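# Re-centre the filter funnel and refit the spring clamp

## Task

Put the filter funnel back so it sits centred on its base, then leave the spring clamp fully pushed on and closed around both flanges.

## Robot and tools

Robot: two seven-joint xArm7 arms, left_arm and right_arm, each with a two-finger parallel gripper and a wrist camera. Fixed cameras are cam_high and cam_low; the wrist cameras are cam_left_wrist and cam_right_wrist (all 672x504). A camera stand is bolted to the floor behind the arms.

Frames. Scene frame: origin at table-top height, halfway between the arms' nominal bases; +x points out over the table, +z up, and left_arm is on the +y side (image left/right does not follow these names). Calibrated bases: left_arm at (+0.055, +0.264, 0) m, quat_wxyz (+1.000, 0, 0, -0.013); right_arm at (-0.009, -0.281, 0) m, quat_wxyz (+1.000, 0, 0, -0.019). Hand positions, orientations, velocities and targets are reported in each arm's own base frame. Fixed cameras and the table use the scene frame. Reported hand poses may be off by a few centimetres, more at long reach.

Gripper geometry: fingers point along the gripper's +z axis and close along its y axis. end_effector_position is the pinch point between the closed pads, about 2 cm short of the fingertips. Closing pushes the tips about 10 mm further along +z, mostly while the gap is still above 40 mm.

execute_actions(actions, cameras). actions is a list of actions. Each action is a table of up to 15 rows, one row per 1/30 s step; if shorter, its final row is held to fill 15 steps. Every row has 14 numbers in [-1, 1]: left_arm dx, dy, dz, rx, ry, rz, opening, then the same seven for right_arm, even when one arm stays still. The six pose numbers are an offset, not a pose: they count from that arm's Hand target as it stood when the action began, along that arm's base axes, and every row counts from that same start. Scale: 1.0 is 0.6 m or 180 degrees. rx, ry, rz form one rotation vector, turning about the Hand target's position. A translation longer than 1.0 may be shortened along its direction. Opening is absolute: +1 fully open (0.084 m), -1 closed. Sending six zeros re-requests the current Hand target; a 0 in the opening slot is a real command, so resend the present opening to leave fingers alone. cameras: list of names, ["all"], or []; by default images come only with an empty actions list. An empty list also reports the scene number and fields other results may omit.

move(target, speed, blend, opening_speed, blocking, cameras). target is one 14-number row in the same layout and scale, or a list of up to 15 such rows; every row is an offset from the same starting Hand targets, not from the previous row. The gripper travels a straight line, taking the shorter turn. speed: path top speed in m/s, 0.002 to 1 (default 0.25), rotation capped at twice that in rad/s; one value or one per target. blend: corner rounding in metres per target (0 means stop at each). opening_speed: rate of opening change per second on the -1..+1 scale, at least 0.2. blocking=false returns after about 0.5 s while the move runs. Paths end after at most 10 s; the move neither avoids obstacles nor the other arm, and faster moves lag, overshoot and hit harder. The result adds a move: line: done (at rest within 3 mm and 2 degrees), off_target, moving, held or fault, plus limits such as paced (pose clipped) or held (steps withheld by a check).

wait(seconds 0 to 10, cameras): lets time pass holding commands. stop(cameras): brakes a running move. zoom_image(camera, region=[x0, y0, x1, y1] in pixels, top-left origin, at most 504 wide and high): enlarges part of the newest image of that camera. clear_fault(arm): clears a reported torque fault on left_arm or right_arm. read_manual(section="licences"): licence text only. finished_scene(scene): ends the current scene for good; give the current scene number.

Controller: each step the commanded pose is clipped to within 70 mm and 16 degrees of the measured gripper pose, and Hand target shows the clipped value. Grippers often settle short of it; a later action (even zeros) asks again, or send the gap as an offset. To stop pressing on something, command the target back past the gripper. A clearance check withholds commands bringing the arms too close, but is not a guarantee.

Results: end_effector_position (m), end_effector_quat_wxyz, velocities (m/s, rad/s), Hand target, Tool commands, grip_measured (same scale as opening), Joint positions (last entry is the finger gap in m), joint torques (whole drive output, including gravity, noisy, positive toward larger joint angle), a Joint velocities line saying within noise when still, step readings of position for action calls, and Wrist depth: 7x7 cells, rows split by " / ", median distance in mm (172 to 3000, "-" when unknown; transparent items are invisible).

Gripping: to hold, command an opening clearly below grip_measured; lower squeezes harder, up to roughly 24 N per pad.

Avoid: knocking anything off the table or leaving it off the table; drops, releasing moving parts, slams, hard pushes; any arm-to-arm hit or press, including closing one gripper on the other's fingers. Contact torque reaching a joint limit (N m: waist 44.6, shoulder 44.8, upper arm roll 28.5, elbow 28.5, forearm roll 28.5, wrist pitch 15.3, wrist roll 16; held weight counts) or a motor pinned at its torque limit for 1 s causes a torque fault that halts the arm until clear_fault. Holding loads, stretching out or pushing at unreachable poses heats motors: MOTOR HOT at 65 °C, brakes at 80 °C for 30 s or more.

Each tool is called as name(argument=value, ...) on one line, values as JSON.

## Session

execute_actions(actions=[])

zoom_image(camera="cam_high", region=[290, 100, 450, 280])

Scene clock: 0.00 s.
left_arm: end_effector_position=(+0.3851, +0.0517, +0.2966) grip_measured=+1.00 end_effector_quat_wxyz=(-0.501, +0.655, +0.042, +0.564) | right_arm: end_effector_position=(+0.6912, +0.1526, +0.3524) grip_measured=+1.00 end_effector_quat_wxyz=(+0.050, +0.853, -0.240, +0.460)
Joint positions: left_arm=[0.924 -1.635 -1.346 0.179 0.931 0.055 -1.623 0.084] | right_arm=[0.364 0.326 -0.031 1.548 -1.016 0.679 1.536 0.084]
Joint velocities: within noise
Joint torques (N m): no reading
Wrist depth (mm): cam_left_wrist=[2886 2696 2309 2062 1828 1677 1509 / 2675 2749 2431 2172 1940 1723 1564 / 2422 2717 2664 2264 2020 1804 1653 / 2294 2585 2771 2431 2106 1914 1702 / 2151 2389 2664 2556 2185 1940 1795 / 2014 2249 2431 2614 2431 2068 1882 / 1962 2068 2309 2422 2474 2178 1968] | cam_right_wrist=[1224 1305 1417 1529 1677 1833 1930 / 1292 1375 1499 1615 1785 1968 2050 / 1348 1465 1574 1732 1914 2165 2145 / 1417 1543 1681 1847 2026 2119 2044 / 1483 1619 1781 1898 1908 1847 662 / 1578 1690 1767 1694 1686 595 590 / 1596 1582 1567 1529 551 537 530]
Hand target: left_arm +0.3851, +0.0517, +0.2966; -0.501, +0.655, +0.042, +0.564 | right_arm +0.6912, +0.1526, +0.3524; +0.050, +0.853, -0.240, +0.460
Tool commands: left_gripper/opening=+1.0 right_gripper/opening=+1.0

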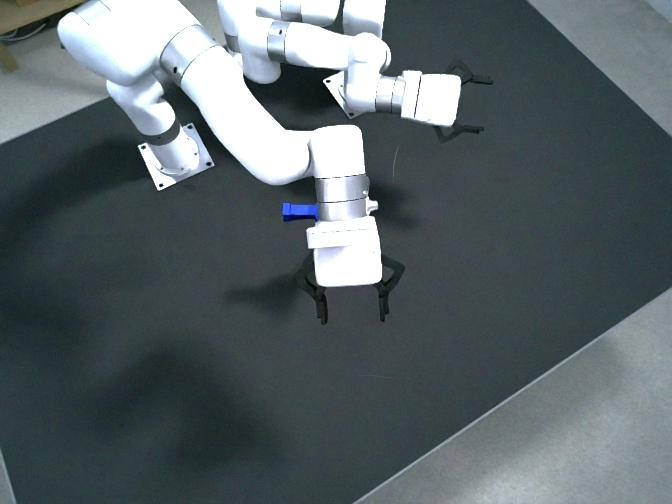

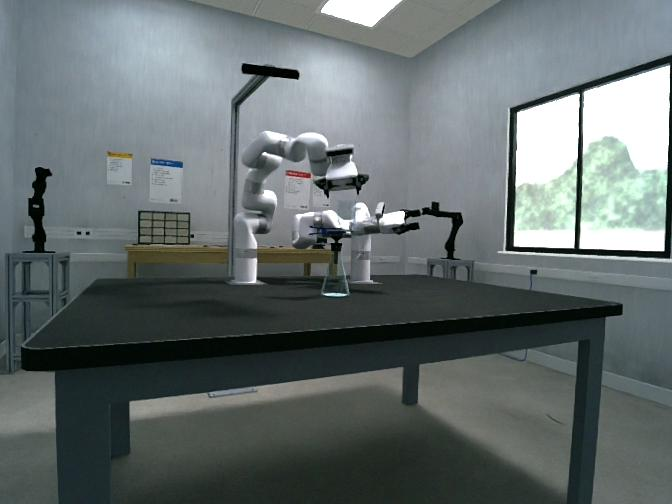

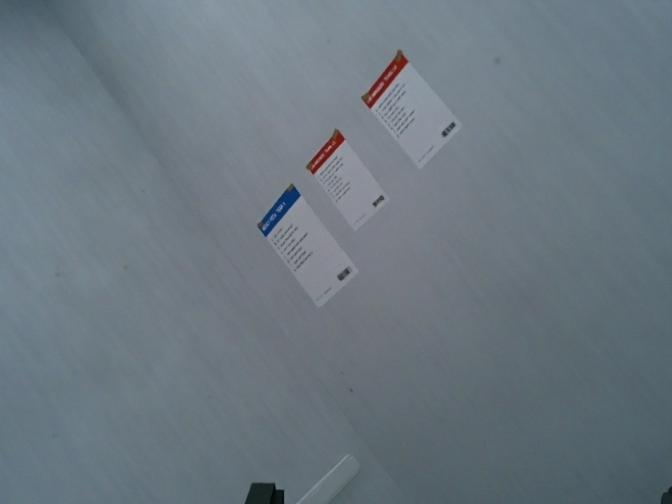

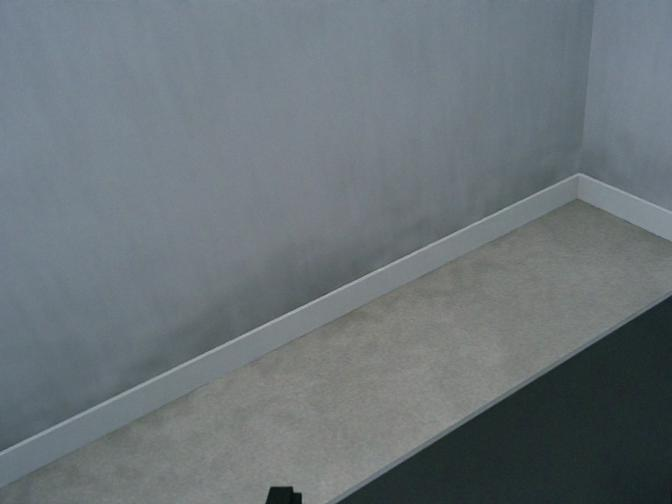

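Scaled by 2.800 from the camera's 672x504 image, which has a finer 960x720 frame.

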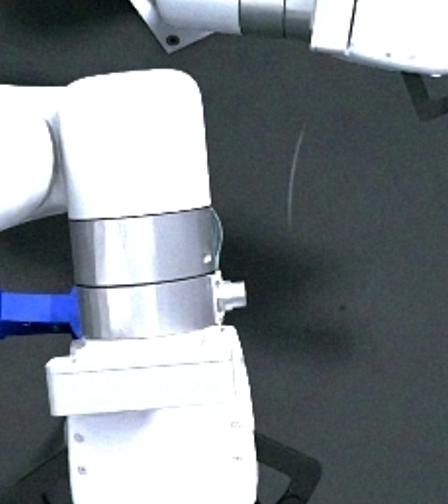

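move(target=[[0,0,0,0,0,0,1,0,0,0.217,0,0,0,1],[0,0,0,0,0,0,1,-0.55,-0.25,0.2,0.236,0.003,0.128,1],[0,0,0,0,0,0,1,-0.548,-0.248,-0.17,0.4727,0.0057,0.2551,1]], speed=0.35, blend=0.03, cameras=["all"])

zoom_image(camera="cam_high", region=[260, 140, 420, 300])

Scene clock: 44.87 s.
left_arm: end_effector_position=(+0.3851, +0.0517, +0.2966) grip_measured=+1.00 end_effector_quat_wxyz=(-0.501, +0.655, +0.042, +0.564) | right_arm: end_effector_position=(+0.3624, +0.0038, +0.2504) grip_measured=+1.00 end_effector_quat_wxyz=(+0.689, -0.689, +0.159, -0.159)
Joint positions: left_arm=[0.924 -1.635 -1.346 0.179 0.931 0.055 -1.623 0.084] | right_arm=[0.828 -1.273 -1.547 0.439 0.423 0.78 -0.373 0.084]
Joint torques (N m): left_arm=[-0.02 6.26 10.84 1.92 -1.31 2.15 -0.15] | right_arm=[5.71 4.23 10.26 7.77 -1.56 1.84 -0.91]
Wrist depth (mm): cam_left_wrist=[2935 2664 2333 2044 1833 1642 1499 / 2614 2793 2422 2112 1935 1741 1578 / 2492 2760 2566 2302 1996 1833 1649 / 2317 2566 2727 2397 2099 1919 1715 / 2165 2372 2575 2501 2286 1957 1776 / 2050 2213 2465 2585 2340 2056 1862 / 1930 2093 2249 2474 2448 2178 1951] | cam_right_wrist=[2112 2112 2138 2145 2145 2074 625 / 2474 2474 2492 2519 2547 863 625 / 2973 2973 2986 - 2863 865 627 / - - - - - 995 630 / - 2973 2973 - 1417 879 634 / 2863 2874 2839 2828 351 782 586 / 2664 2675 2696 2614 2624 1019 641]
Hand target: left_arm +0.3851, +0.0517, +0.2966; -0.501, +0.655, +0.042, +0.564 | right_arm +0.3624, +0.0038, +0.2504; +0.689, -0.689, +0.159, -0.159
Off the commanded pose: left_arm 0.000 m, 0 deg | right_arm 0.000 m, 0 deg.
move: done

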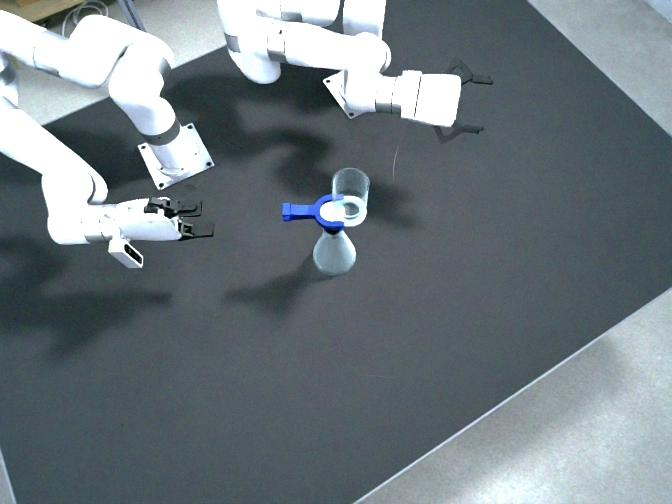

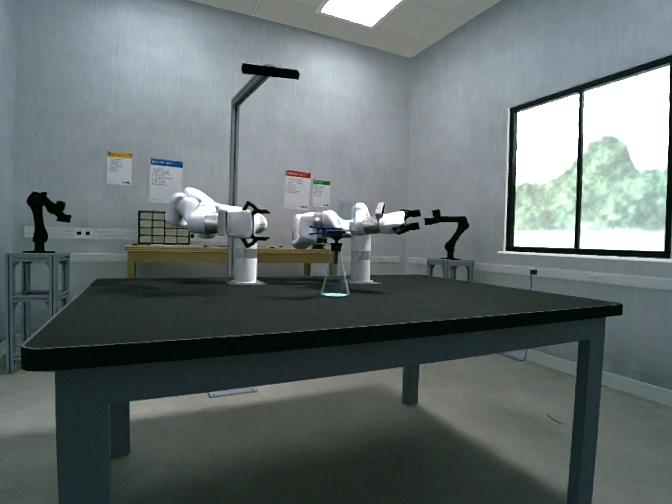

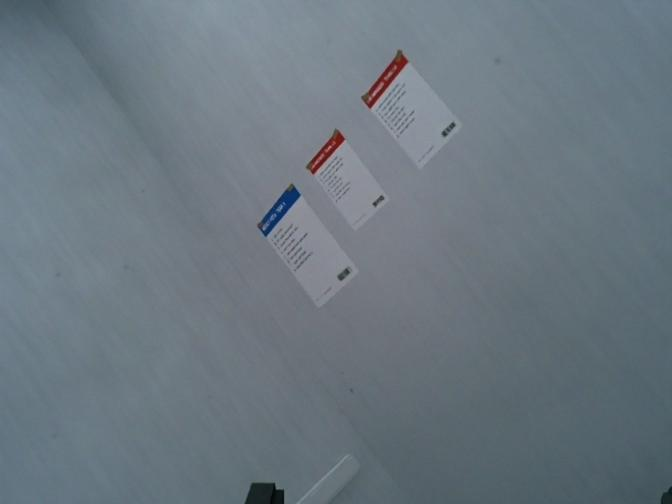

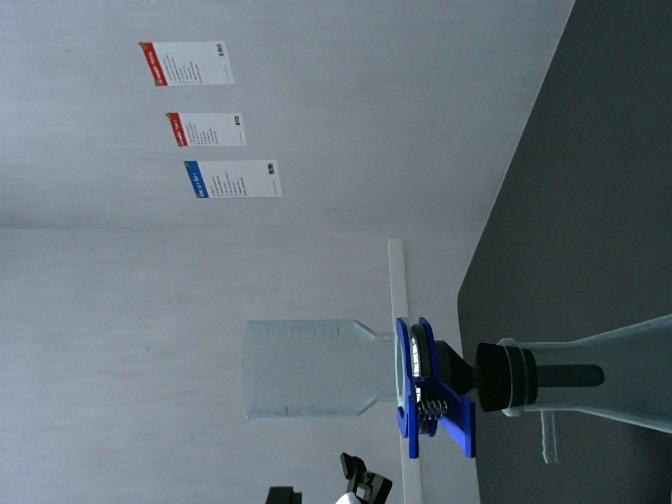

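Scaled by 3.150 from the camera's 672x504 image, which has a finer 960x720 frame.

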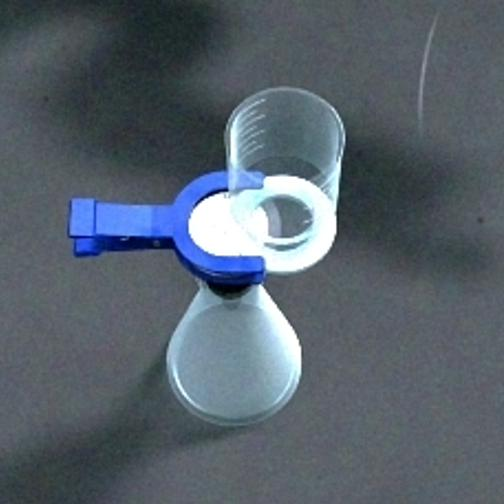

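move(target=[[0.06,-0.09,0.25,-0.12,0.056,-0.206,1,0.0,0,0,0,0,0,1],[-0.12,-0.36,0.139,-0.239,0.112,-0.413,1,0.038,0.199,-0.027,0,0,-0.047,1]], speed=0.3, blend=0.03, cameras=["cam_left_wrist","cam_right_wrist","cam_high"])

Scene clock: 81.40 s.
left_arm: end_effector_position=(+0.3131, -0.1643, +0.3800) grip_measured=+1.00 end_effector_quat_wxyz=(+0.187, +0.754, -0.243, +0.581) | right_arm: end_effector_position=(+0.3852, +0.1232, +0.2342) grip_measured=+1.00 end_effector_quat_wxyz=(+0.676, -0.675, +0.209, -0.209)
Joint positions: left_arm=[0.896 -0.962 -0.443 0.278 1.375 -1.319 -1.264 0.084] | right_arm=[1.181 -1.571 -1.519 0.198 0.654 -0.017 -0.603 0.084]
Joint torques (N m): left_arm=[-4.12 8.1 3.67 7.84 -5.53 -3.89 1.51] | right_arm=[5.24 3.41 8.76 -1.5 -3 -0.29 -1.06]
Wrist depth (mm): cam_left_wrist=[1557 1686 1790 2087 2348 2264 1985 / 1600 1715 1924 2125 2405 2372 2026 / 1611 1772 1962 2213 2547 2448 2062 / 1669 1823 2038 2271 2595 2439 2119 / 1686 1898 2099 2325 2706 2448 2062 / 1745 1919 2151 2372 957 1022 1026 / 1813 1946 804 804 811 807 816] | cam_right_wrist=[1882 1908 1888 1893 1888 1908 587 / 2125 2138 2132 2178 2151 2106 591 / 2405 2465 2457 2439 2474 817 594 / 2738 2782 2749 2760 2782 826 597 / - - - - - 831 600 / 2839 2863 2886 - 242 260 551 / 2675 2624 2634 2575 246 838 603]
Hand target: left_arm +0.3131, -0.1643, +0.3800; +0.187, +0.754, -0.243, +0.581 | right_arm +0.3852, +0.1232, +0.2342; +0.676, -0.675, +0.209, -0.209
Off the commanded pose: left_arm 0.000 m, 0 deg | right_arm 0.000 m, 0 deg.
move: done
Images, in order (width x height): cam_high 672x504, cam_left_wrist 672x504, cam_right_wrist 672x504.

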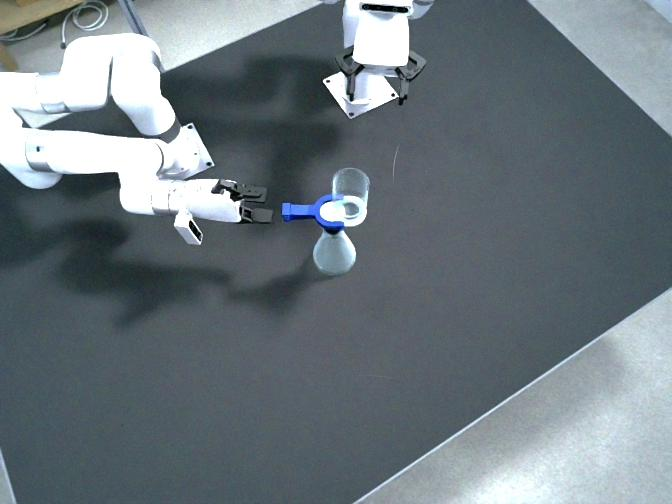

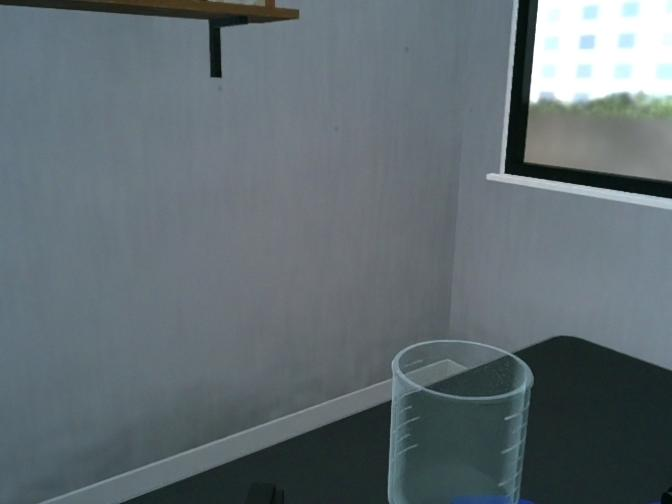

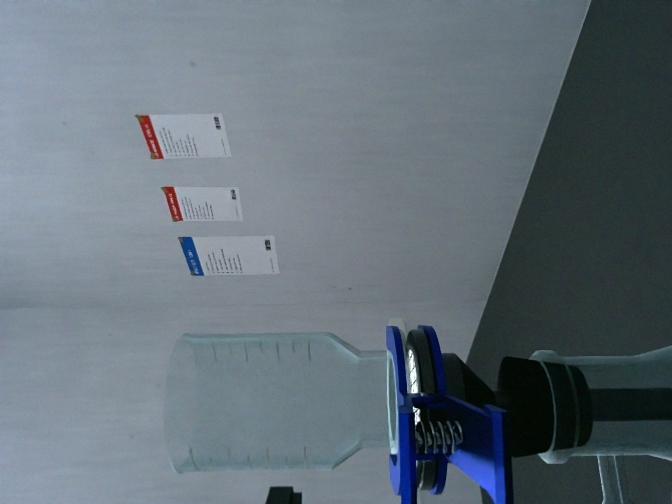

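move(target=[0.0715,-0.11,-0.125,-0.0484,-0.0678,0,1,0.042,0.062,0.0045,0,0,0,1], speed=0.12, cameras=["cam_left_wrist","cam_right_wrist","cam_high"])

zoom_image(camera="cam_high", region=[260, 140, 400, 280])

Scene clock: 120.13 s.
left_arm: end_effector_position=(+0.3560, -0.2303, +0.3051) grip_measured=+1.00 end_effector_quat_wxyz=(+0.217, +0.672, -0.216, +0.674) | right_arm: end_effector_position=(+0.4104, +0.1604, +0.2369) grip_measured=+1.00 end_effector_quat_wxyz=(+0.676, -0.675, +0.209, -0.209)
Joint positions: left_arm=[1.175 -0.52 -1.554 0.153 0.212 -1.535 -0.541 0.084] | right_arm=[1.445 -1.708 -1.517 0.266 0.621 -0.253 -0.621 0.084]
Joint torques (N m): left_arm=[4.03 1.49 2.99 6.02 -4.26 -5 1.54] | right_arm=[5.41 4.37 16.95 2.13 -3.2 -0.41 -0.96]
Wrist depth (mm): cam_left_wrist=[1604 1723 1940 2199 2501 2348 2050 / 1446 1529 1758 2192 2492 2348 2038 / 1596 1758 1893 2185 2483 2333 2032 / 1619 1749 1930 2192 2510 2325 2026 / 1611 1754 1957 2213 2492 2294 1962 / 1615 1776 1935 2151 2414 2242 2026 / 1604 1776 1940 2185 2397 1081 1957] | cam_right_wrist=[1838 1857 1867 1877 1867 1813 547 / 2106 2119 2112 2106 2132 2050 598 / 2389 2431 2381 2422 2439 2271 600 / 2727 2717 2685 2717 2771 834 603 / - - - - - 839 604 / 2839 2828 2749 2805 199 218 513 / 2644 2585 - - - 208 209]
Hand target: left_arm +0.3560, -0.2303, +0.3050; +0.217, +0.672, -0.216, +0.674 | right_arm +0.4104, +0.1604, +0.2369; +0.676, -0.675, +0.209, -0.209
Off the commanded pose: left_arm 0.000 m, 0 deg | right_arm 0.000 m, 0 deg.
move: done
Images, in order (width x height): cam_high 672x504, cam_left_wrist 672x504, cam_right_wrist 672x504.

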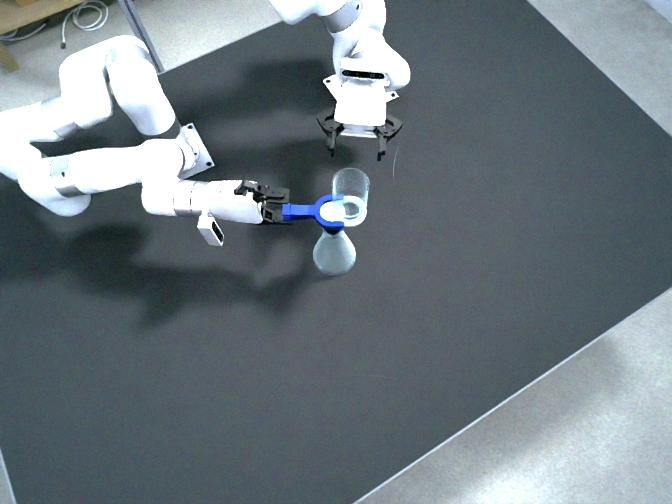

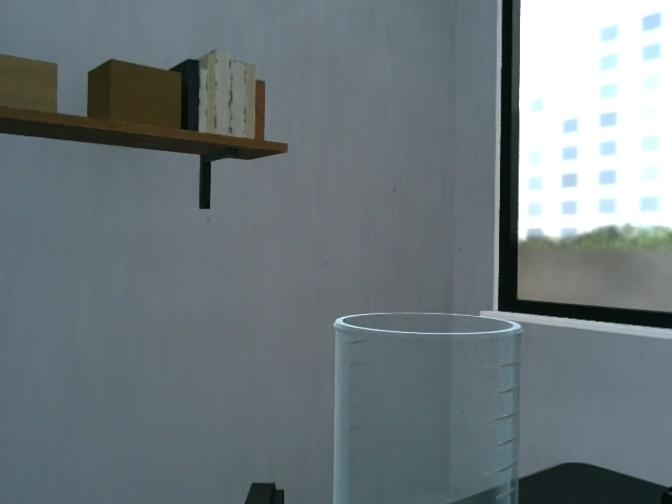

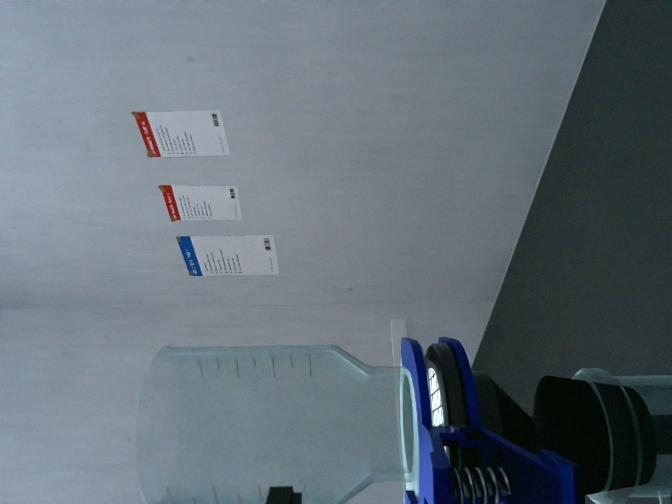

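Scaled by 3.600 from the camera's 672x504 image, which has a finer 960x720 frame.

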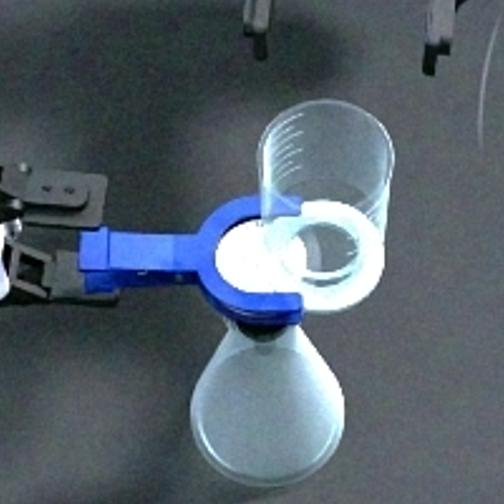

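move(target=[0.132,-0.094,0,0,0,0,1,0.0277,0.0127,0.0,0,0,0.036,1], speed=0.08, cameras=["cam_left_wrist","cam_right_wrist","cam_high"])

zoom_image(camera="cam_high", region=[260, 140, 400, 280])

Scene clock: 144.87 s.
left_arm: end_effector_position=(+0.4352, -0.2867, +0.3050) grip_measured=+1.00 end_effector_quat_wxyz=(+0.217, +0.672, -0.216, +0.674) | right_arm: end_effector_position=(+0.4271, +0.1680, +0.2369) grip_measured=+1.00 end_effector_quat_wxyz=(+0.686, -0.686, +0.171, -0.171)
Joint positions: left_arm=[1.451 -0.631 -1.833 0.473 0.15 -1.394 -0.641 0.084] | right_arm=[1.498 -1.57 -1.524 0.391 0.634 -0.03 -0.59 0.084]
Joint torques (N m): left_arm=[4.24 5.55 5.93 6.54 -4.52 -0.09 -1.69] | right_arm=[5.46 19.64 11.38 3.97 -2.98 2.36 1.03]
Wrist depth (mm): cam_left_wrist=[1523 1630 1776 2080 2389 2294 1919 / 1468 1493 1638 2099 2414 2279 1996 / 1526 1681 1823 2087 2381 2242 1940 / 1543 1677 1862 2106 2372 2317 1930 / 1539 1694 1898 2099 2356 2271 1908 / 1536 1661 1842 2119 2356 2242 1957 / 1550 1694 1872 2119 2422 2249 1893] | cam_right_wrist=[1962 1985 1968 1979 2020 1935 547 / 2286 2294 2279 2309 2333 2213 596 / 2717 2706 2717 2717 2727 826 599 / 2999 - - - - 832 602 / 2935 2874 2911 2911 2874 956 604 / 2706 2706 289 2685 184 745 514 / 2585 - 196 293 - 199 190]
Hand target: left_arm +0.4352, -0.2867, +0.3050; +0.217, +0.672, -0.216, +0.674 | right_arm +0.4271, +0.1680, +0.2369; +0.686, -0.686, +0.171, -0.171
Off the commanded pose: left_arm 0.000 m, 0 deg | right_arm 0.000 m, 0 deg.
move: done
Images, in order (width x height): cam_high 672x504, cam_left_wrist 672x504, cam_right_wrist 672x504.

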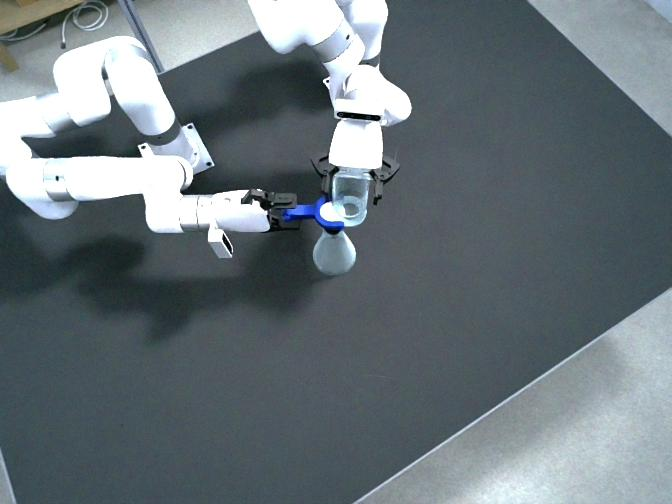

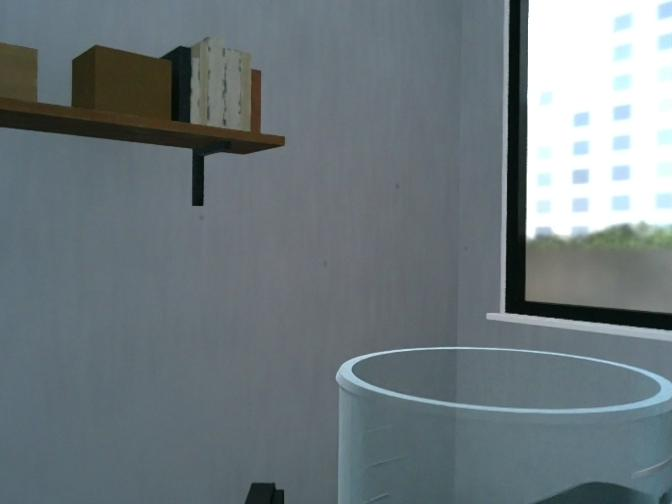

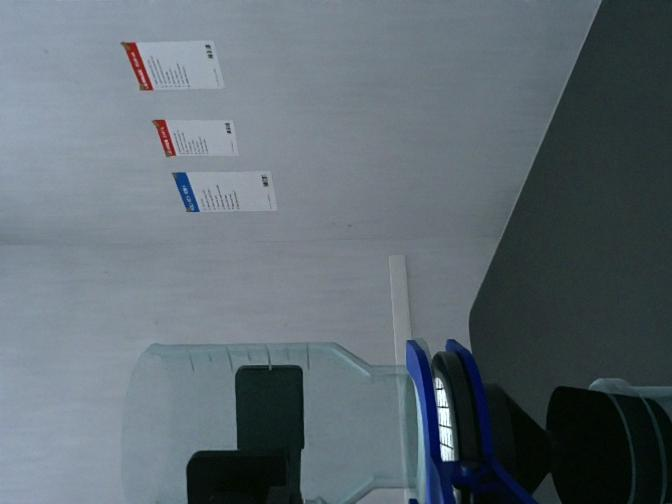

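Scaled by 3.600 from the camera's 672x504 image, which has a finer 960x720 frame.

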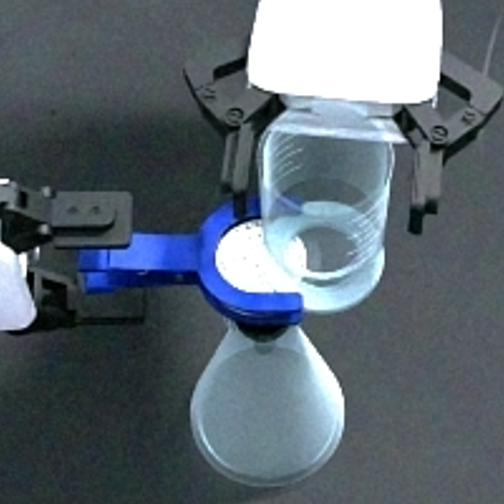

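move(target=[[-0.0025,-0.0035,0,0,0,0,1,0,0,0,0,0,0,1],[-0.0025,-0.0035,0,0,0,0,0.35,0,0,0,0,0,0,0],[-0.0025,-0.0035,0,0,0,0,0.35,0,0,0,0,0,0,-0.8]], opening_speed=0.6, cameras=["cam_left_wrist","cam_right_wrist","cam_high","cam_low"])

zoom_image(camera="cam_right_wrist", region=[370, 300, 570, 504])

zoom_image(camera="cam_high", region=[300, 180, 370, 250])

zoom_image(camera="cam_low", region=[300, 210, 370, 260])

Scene clock: 161.70 s.
left_arm: end_effector_position=(+0.4337, -0.2888, +0.3050) grip_measured=+0.52 end_effector_quat_wxyz=(+0.217, +0.672, -0.216, +0.674) | right_arm: end_effector_position=(+0.4271, +0.1680, +0.2369) grip_measured=-0.66 end_effector_quat_wxyz=(+0.686, -0.686, +0.171, -0.171)
Joint positions: left_arm=[1.44 -0.631 -1.832 0.471 0.142 -1.389 -0.639 0.066] | right_arm=[1.498 -1.57 -1.524 0.391 0.634 -0.03 -0.59 0.015]
Joint torques (N m): left_arm=[-0.48 12.77 5.74 5.75 -1.26 -0.86 1.11] | right_arm=[5.09 9.04 18.98 1.11 -2.73 1.99 0.89]
Wrist depth (mm): cam_left_wrist=[1536 1657 1823 2062 2372 2279 1962 / 1462 1474 1634 2099 2381 2235 1940 / 1519 1719 1809 2074 2372 2220 1957 / 1529 1698 1877 2080 2389 2249 1991 / 1519 1686 1872 2062 2405 2235 1946 / 1543 1698 1872 2099 2389 2213 1935 / 1526 1706 1790 2138 2405 2242 1877] | cam_right_wrist=[1968 1979 2014 1985 1996 1957 543 / 2286 2294 2294 2317 2294 2220 595 / 2685 2675 2738 2749 2749 825 598 / - 2999 2986 2999 - 831 600 / 2899 2874 2839 2863 2863 957 602 / 2717 - 276 278 187 743 512 / - - 202 - - 201 189]
Hand target: left_arm +0.4337, -0.2888, +0.3050; +0.217, +0.672, -0.216, +0.674 | right_arm +0.4271, +0.1680, +0.2369; +0.686, -0.686, +0.171, -0.171
Off the commanded pose: left_arm 0.000 m, 0 deg | right_arm 0.000 m, 0 deg.
move: done

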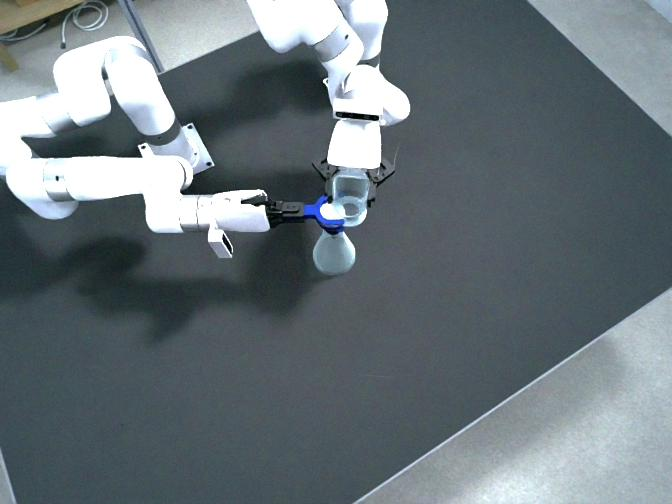

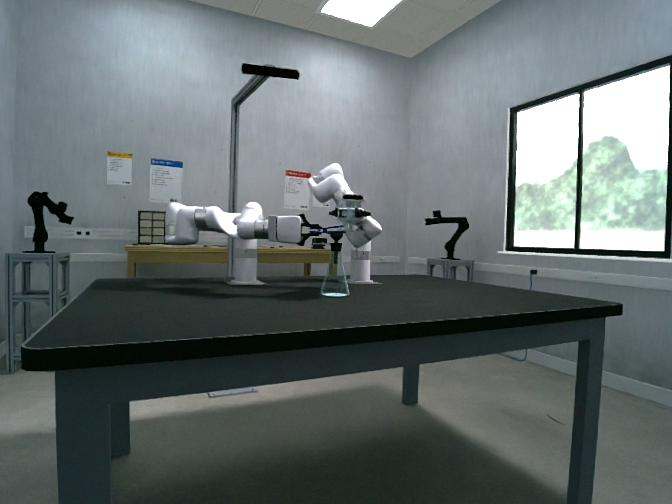

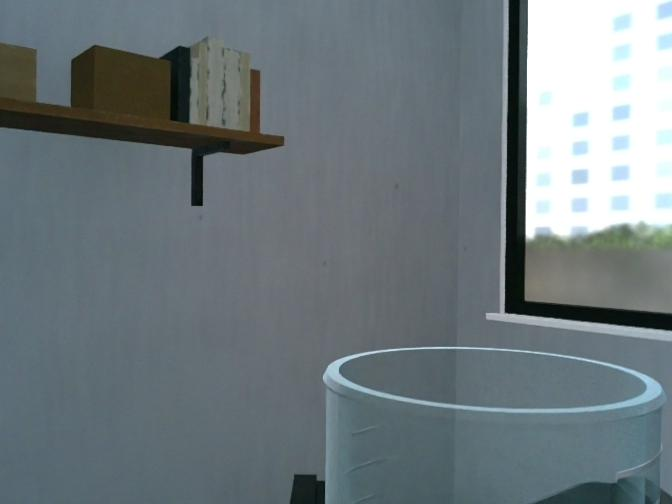

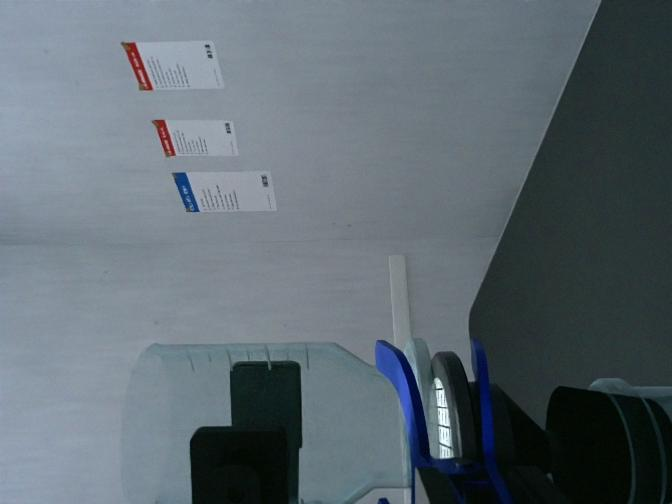

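Scaled by 2.471 from the camera's 672x504 image, which has a finer 960x720 frame.

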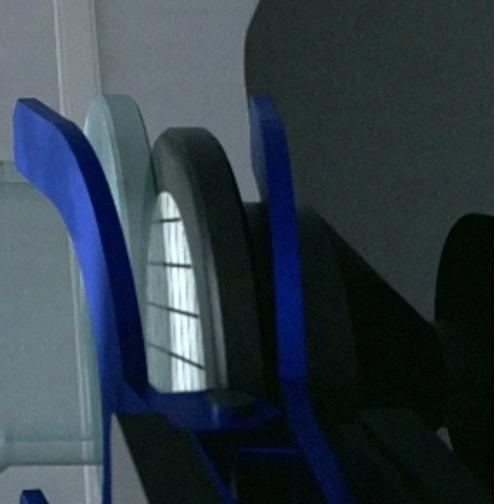

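Scaled by 7.200 from the camera's 672x504 image, which has a finer 960x720 frame.

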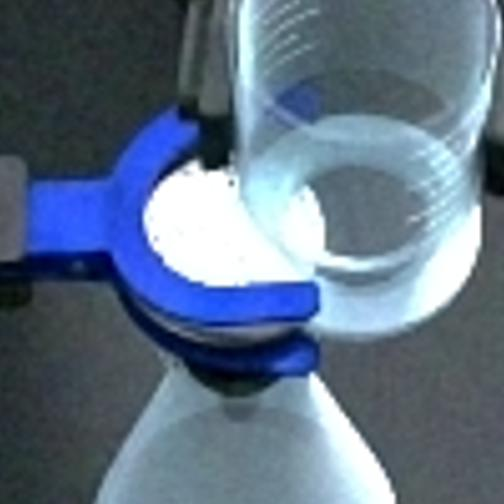

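Scaled by 7.200 from the camera's 672x504 image, which has a finer 960x720 frame.

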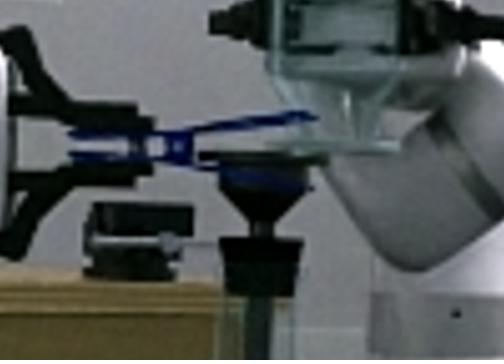

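move(target=[[0,0,0.005,0,0,0,0.35,0,0,0,0,0,0,-0.8],[-0.0272,-0.0497,0.005,0,0,0,0.35,0,0,0,0,0,0,-0.8]], speed=0.04, cameras=["cam_right_wrist","cam_high","cam_low"])

zoom_image(camera="cam_right_wrist", region=[370, 320, 490, 480])

zoom_image(camera="cam_high", region=[300, 180, 370, 250])

zoom_image(camera="cam_low", region=[318, 220, 354, 250])

Scene clock: 178.30 s.
left_arm: end_effector_position=(+0.4174, -0.3186, +0.3080) grip_measured=+0.52 end_effector_quat_wxyz=(+0.217, +0.672, -0.216, +0.674) | right_arm: end_effector_position=(+0.4271, +0.1680, +0.2369) grip_measured=-0.66 end_effector_quat_wxyz=(+0.686, -0.686, +0.171, -0.171)
Joint positions: left_arm=[1.299 -0.619 -1.82 0.464 0.039 -1.31 -0.608 0.066] | right_arm=[1.498 -1.57 -1.524 0.391 0.634 -0.03 -0.59 0.015]
Joint torques (N m): left_arm=[-5.02 6.03 6.56 7.67 -5.22 -1.91 1.34] | right_arm=[4.37 6.77 16.57 0.09 -1.23 1.41 0.84]
Wrist depth (mm): cam_left_wrist=[1509 1661 1888 2125 2389 2228 1940 / 1490 1499 1686 2093 2381 2206 1951 / 1560 1698 1847 2112 2405 2235 1898 / 1546 1711 1867 2093 2364 2220 1924 / 1546 1715 1903 2132 2431 2257 1908 / 1557 1728 1903 2151 2389 2206 1924 / 1557 1723 1882 2106 2405 2220 1877] | cam_right_wrist=[1968 1979 1991 1991 2002 1940 546 / 2302 2294 2333 2302 2309 2213 595 / 2717 2738 2727 2738 2771 827 599 / 2986 2999 2986 - - 832 600 / 2899 2863 2863 2805 2886 957 606 / 2727 2717 241 - 187 746 513 / 2595 - 243 - - 201 189]
Hand target: left_arm +0.4174, -0.3186, +0.3080; +0.217, +0.672, -0.216, +0.674 | right_arm +0.4271, +0.1680, +0.2369; +0.686, -0.686, +0.171, -0.171
Off the commanded pose: left_arm 0.000 m, 0 deg | right_arm 0.000 m, 0 deg.
move: done
Images, in order (width x height): cam_high 672x504, cam_low 672x504, cam_right_wrist 672x504.

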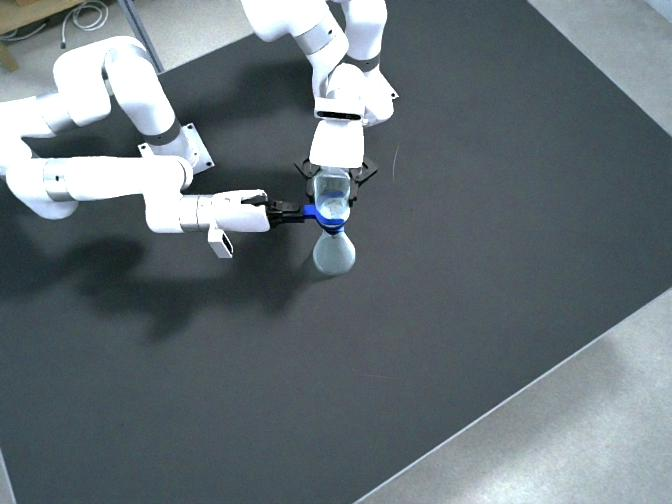

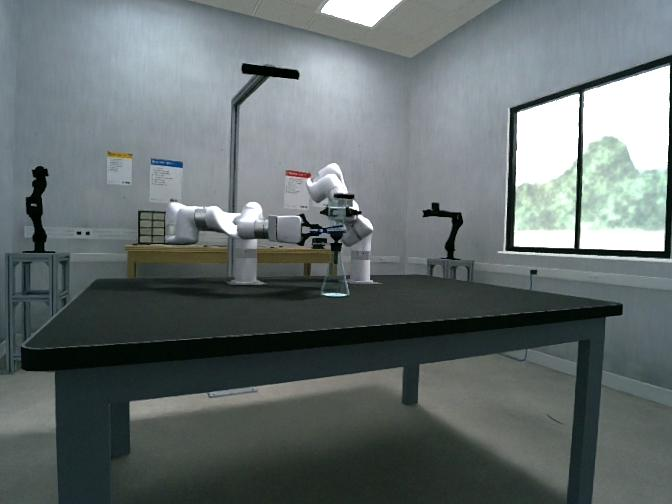

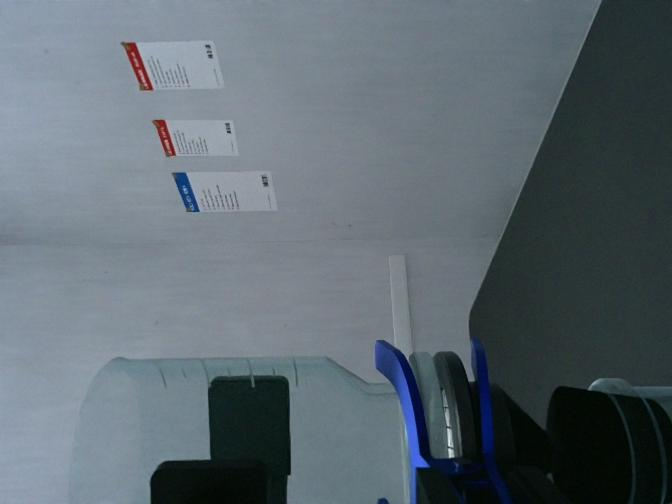

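Scaled by 3.150 from the camera's 672x504 image, which has a finer 960x720 frame.

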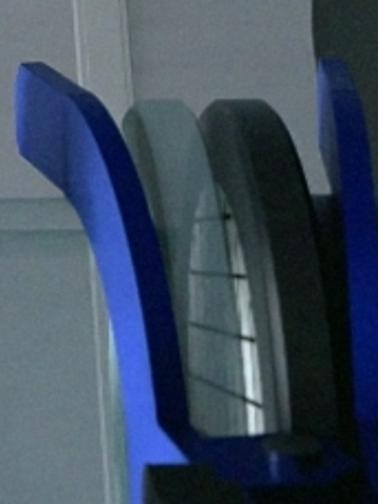

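Scaled by 7.200 from the camera's 672x504 image, which has a finer 960x720 frame.

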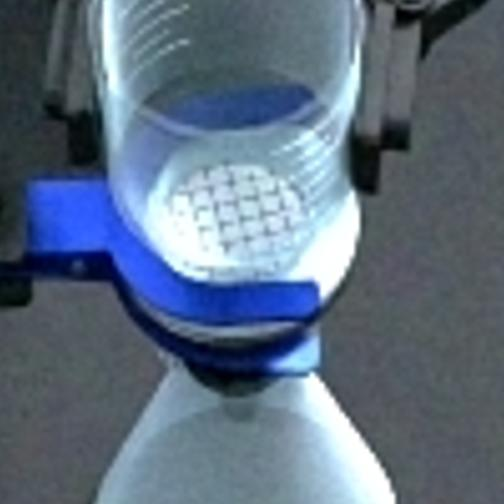

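Scaled by 14.000 from the camera's 672x504 image, which has a finer 960x720 frame.

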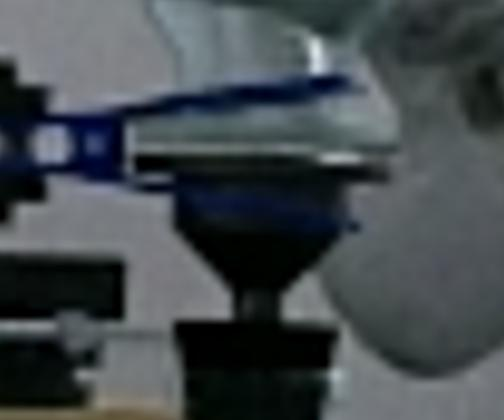

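move(target=[[-0.0010,-0.0019,0,0,0,0,0.35,0,0,0,0,0,0,-0.8],[-0.0010,-0.0019,-0.005,0,0,0,0.35,0,0,0,0,0,0,-0.8],[-0.0010,-0.0019,-0.005,0,0,0,0.6,0,0,0,0,0,0,-0.8]], speed=0.02, opening_speed=0.4, cameras=["cam_right_wrist","cam_high","cam_low"])

zoom_image(camera="cam_right_wrist", region=[370, 320, 490, 480])

zoom_image(camera="cam_high", region=[300, 180, 370, 250])

zoom_image(camera="cam_low", region=[318, 220, 354, 250])

Scene clock: 199.80 s.
left_arm: end_effector_position=(+0.4167, -0.3199, +0.3050) grip_measured=+0.59 end_effector_quat_wxyz=(+0.217, +0.672, -0.216, +0.674) | right_arm: end_effector_position=(+0.4271, +0.1680, +0.2369) grip_measured=-0.66 end_effector_quat_wxyz=(+0.686, -0.686, +0.171, -0.171)
Joint positions: left_arm=[1.307 -0.629 -1.835 0.465 0.029 -1.317 -0.612 0.069] | right_arm=[1.498 -1.57 -1.524 0.391 0.634 -0.03 -0.59 0.015]
Joint torques (N m): left_arm=[0.4 5.75 9.52 4.49 -1.64 -2.74 -1.22] | right_arm=[3.97 12.54 14.26 0.21 -0.44 1.18 0.8]
Wrist depth (mm): cam_left_wrist=[1513 1649 1862 2132 2372 2199 1903 / 1496 1509 1706 2106 2397 2249 1924 / 1557 1702 1872 2145 2431 2178 1924 / 1550 1715 1877 2112 2414 2206 1930 / 1557 1706 1914 2112 2389 2185 1867 / 1550 1728 1903 2080 2356 2242 1914 / 1539 1702 1842 2068 2372 2206 1842] | cam_right_wrist=[1957 1968 1962 1985 1968 1924 545 / 2317 2302 2302 2271 2294 2235 595 / 2654 2727 2749 2717 2782 826 600 / 2986 - 2986 - 2973 830 601 / 2911 2874 2839 2911 2874 952 606 / 2717 2706 241 - 187 744 513 / 2556 - 243 - - 201 189]
Hand target: left_arm +0.4168, -0.3198, +0.3050; +0.217, +0.672, -0.216, +0.674 | right_arm +0.4271, +0.1680, +0.2369; +0.686, -0.686, +0.171, -0.171
Off the commanded pose: left_arm 0.000 m, 0 deg | right_arm 0.000 m, 0 deg.
move: done
Images, in order (width x height): cam_high 672x504, cam_low 672x504, cam_right_wrist 672x504.

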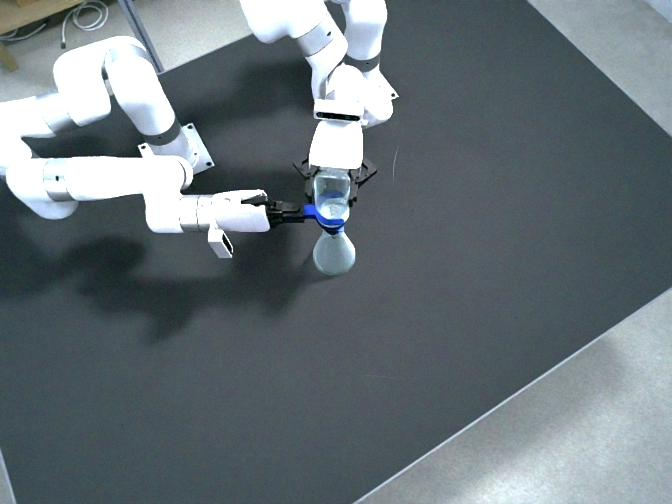

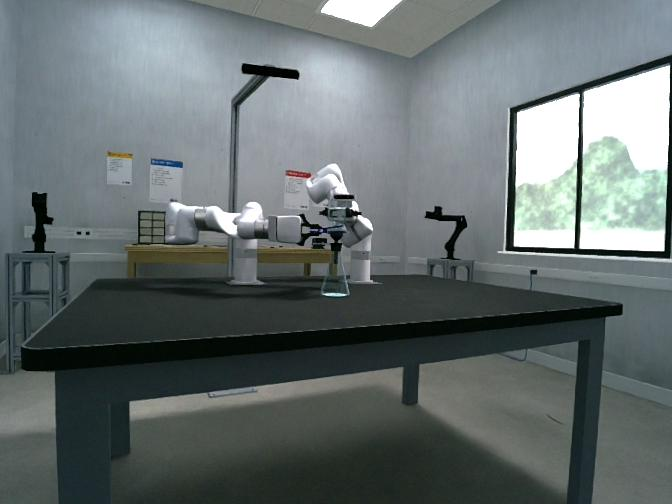

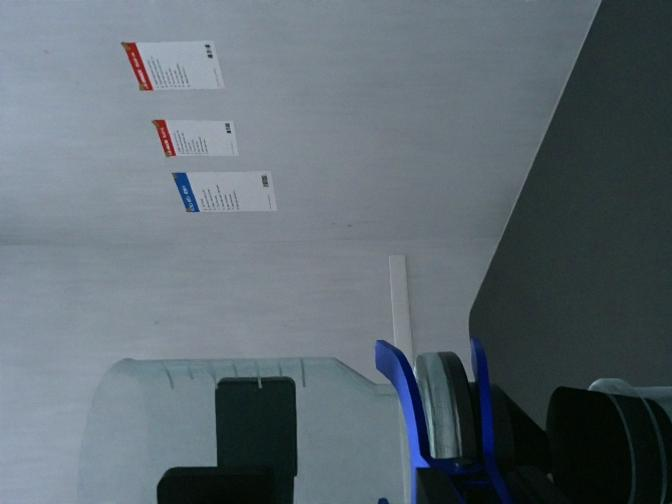

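Scaled by 3.150 from the camera's 672x504 image, which has a finer 960x720 frame.

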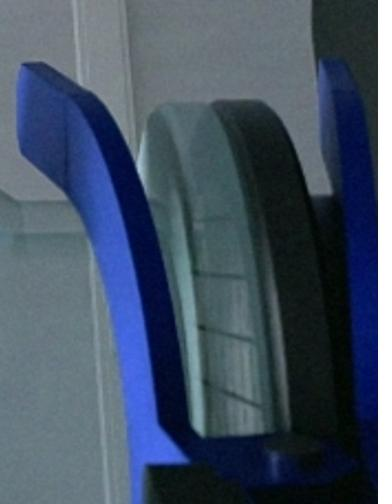

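Scaled by 7.200 from the camera's 672x504 image, which has a finer 960x720 frame.

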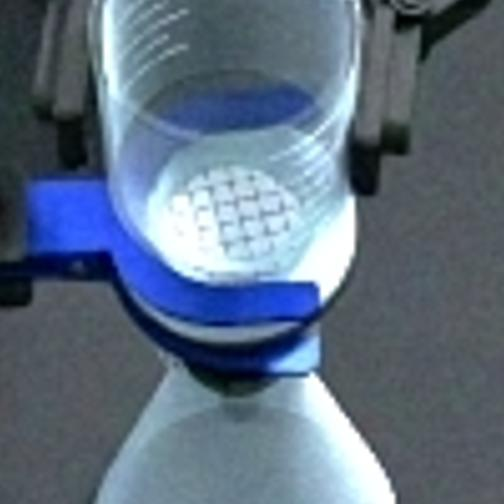

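Scaled by 14.000 from the camera's 672x504 image, which has a finer 960x720 frame.

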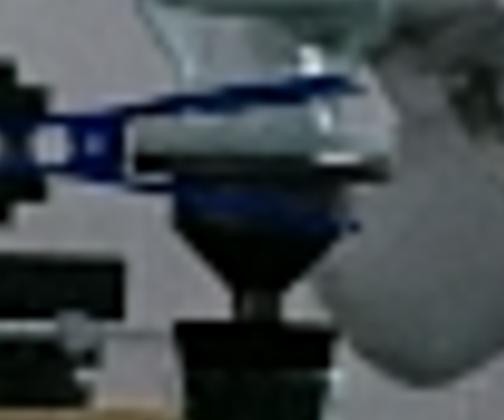

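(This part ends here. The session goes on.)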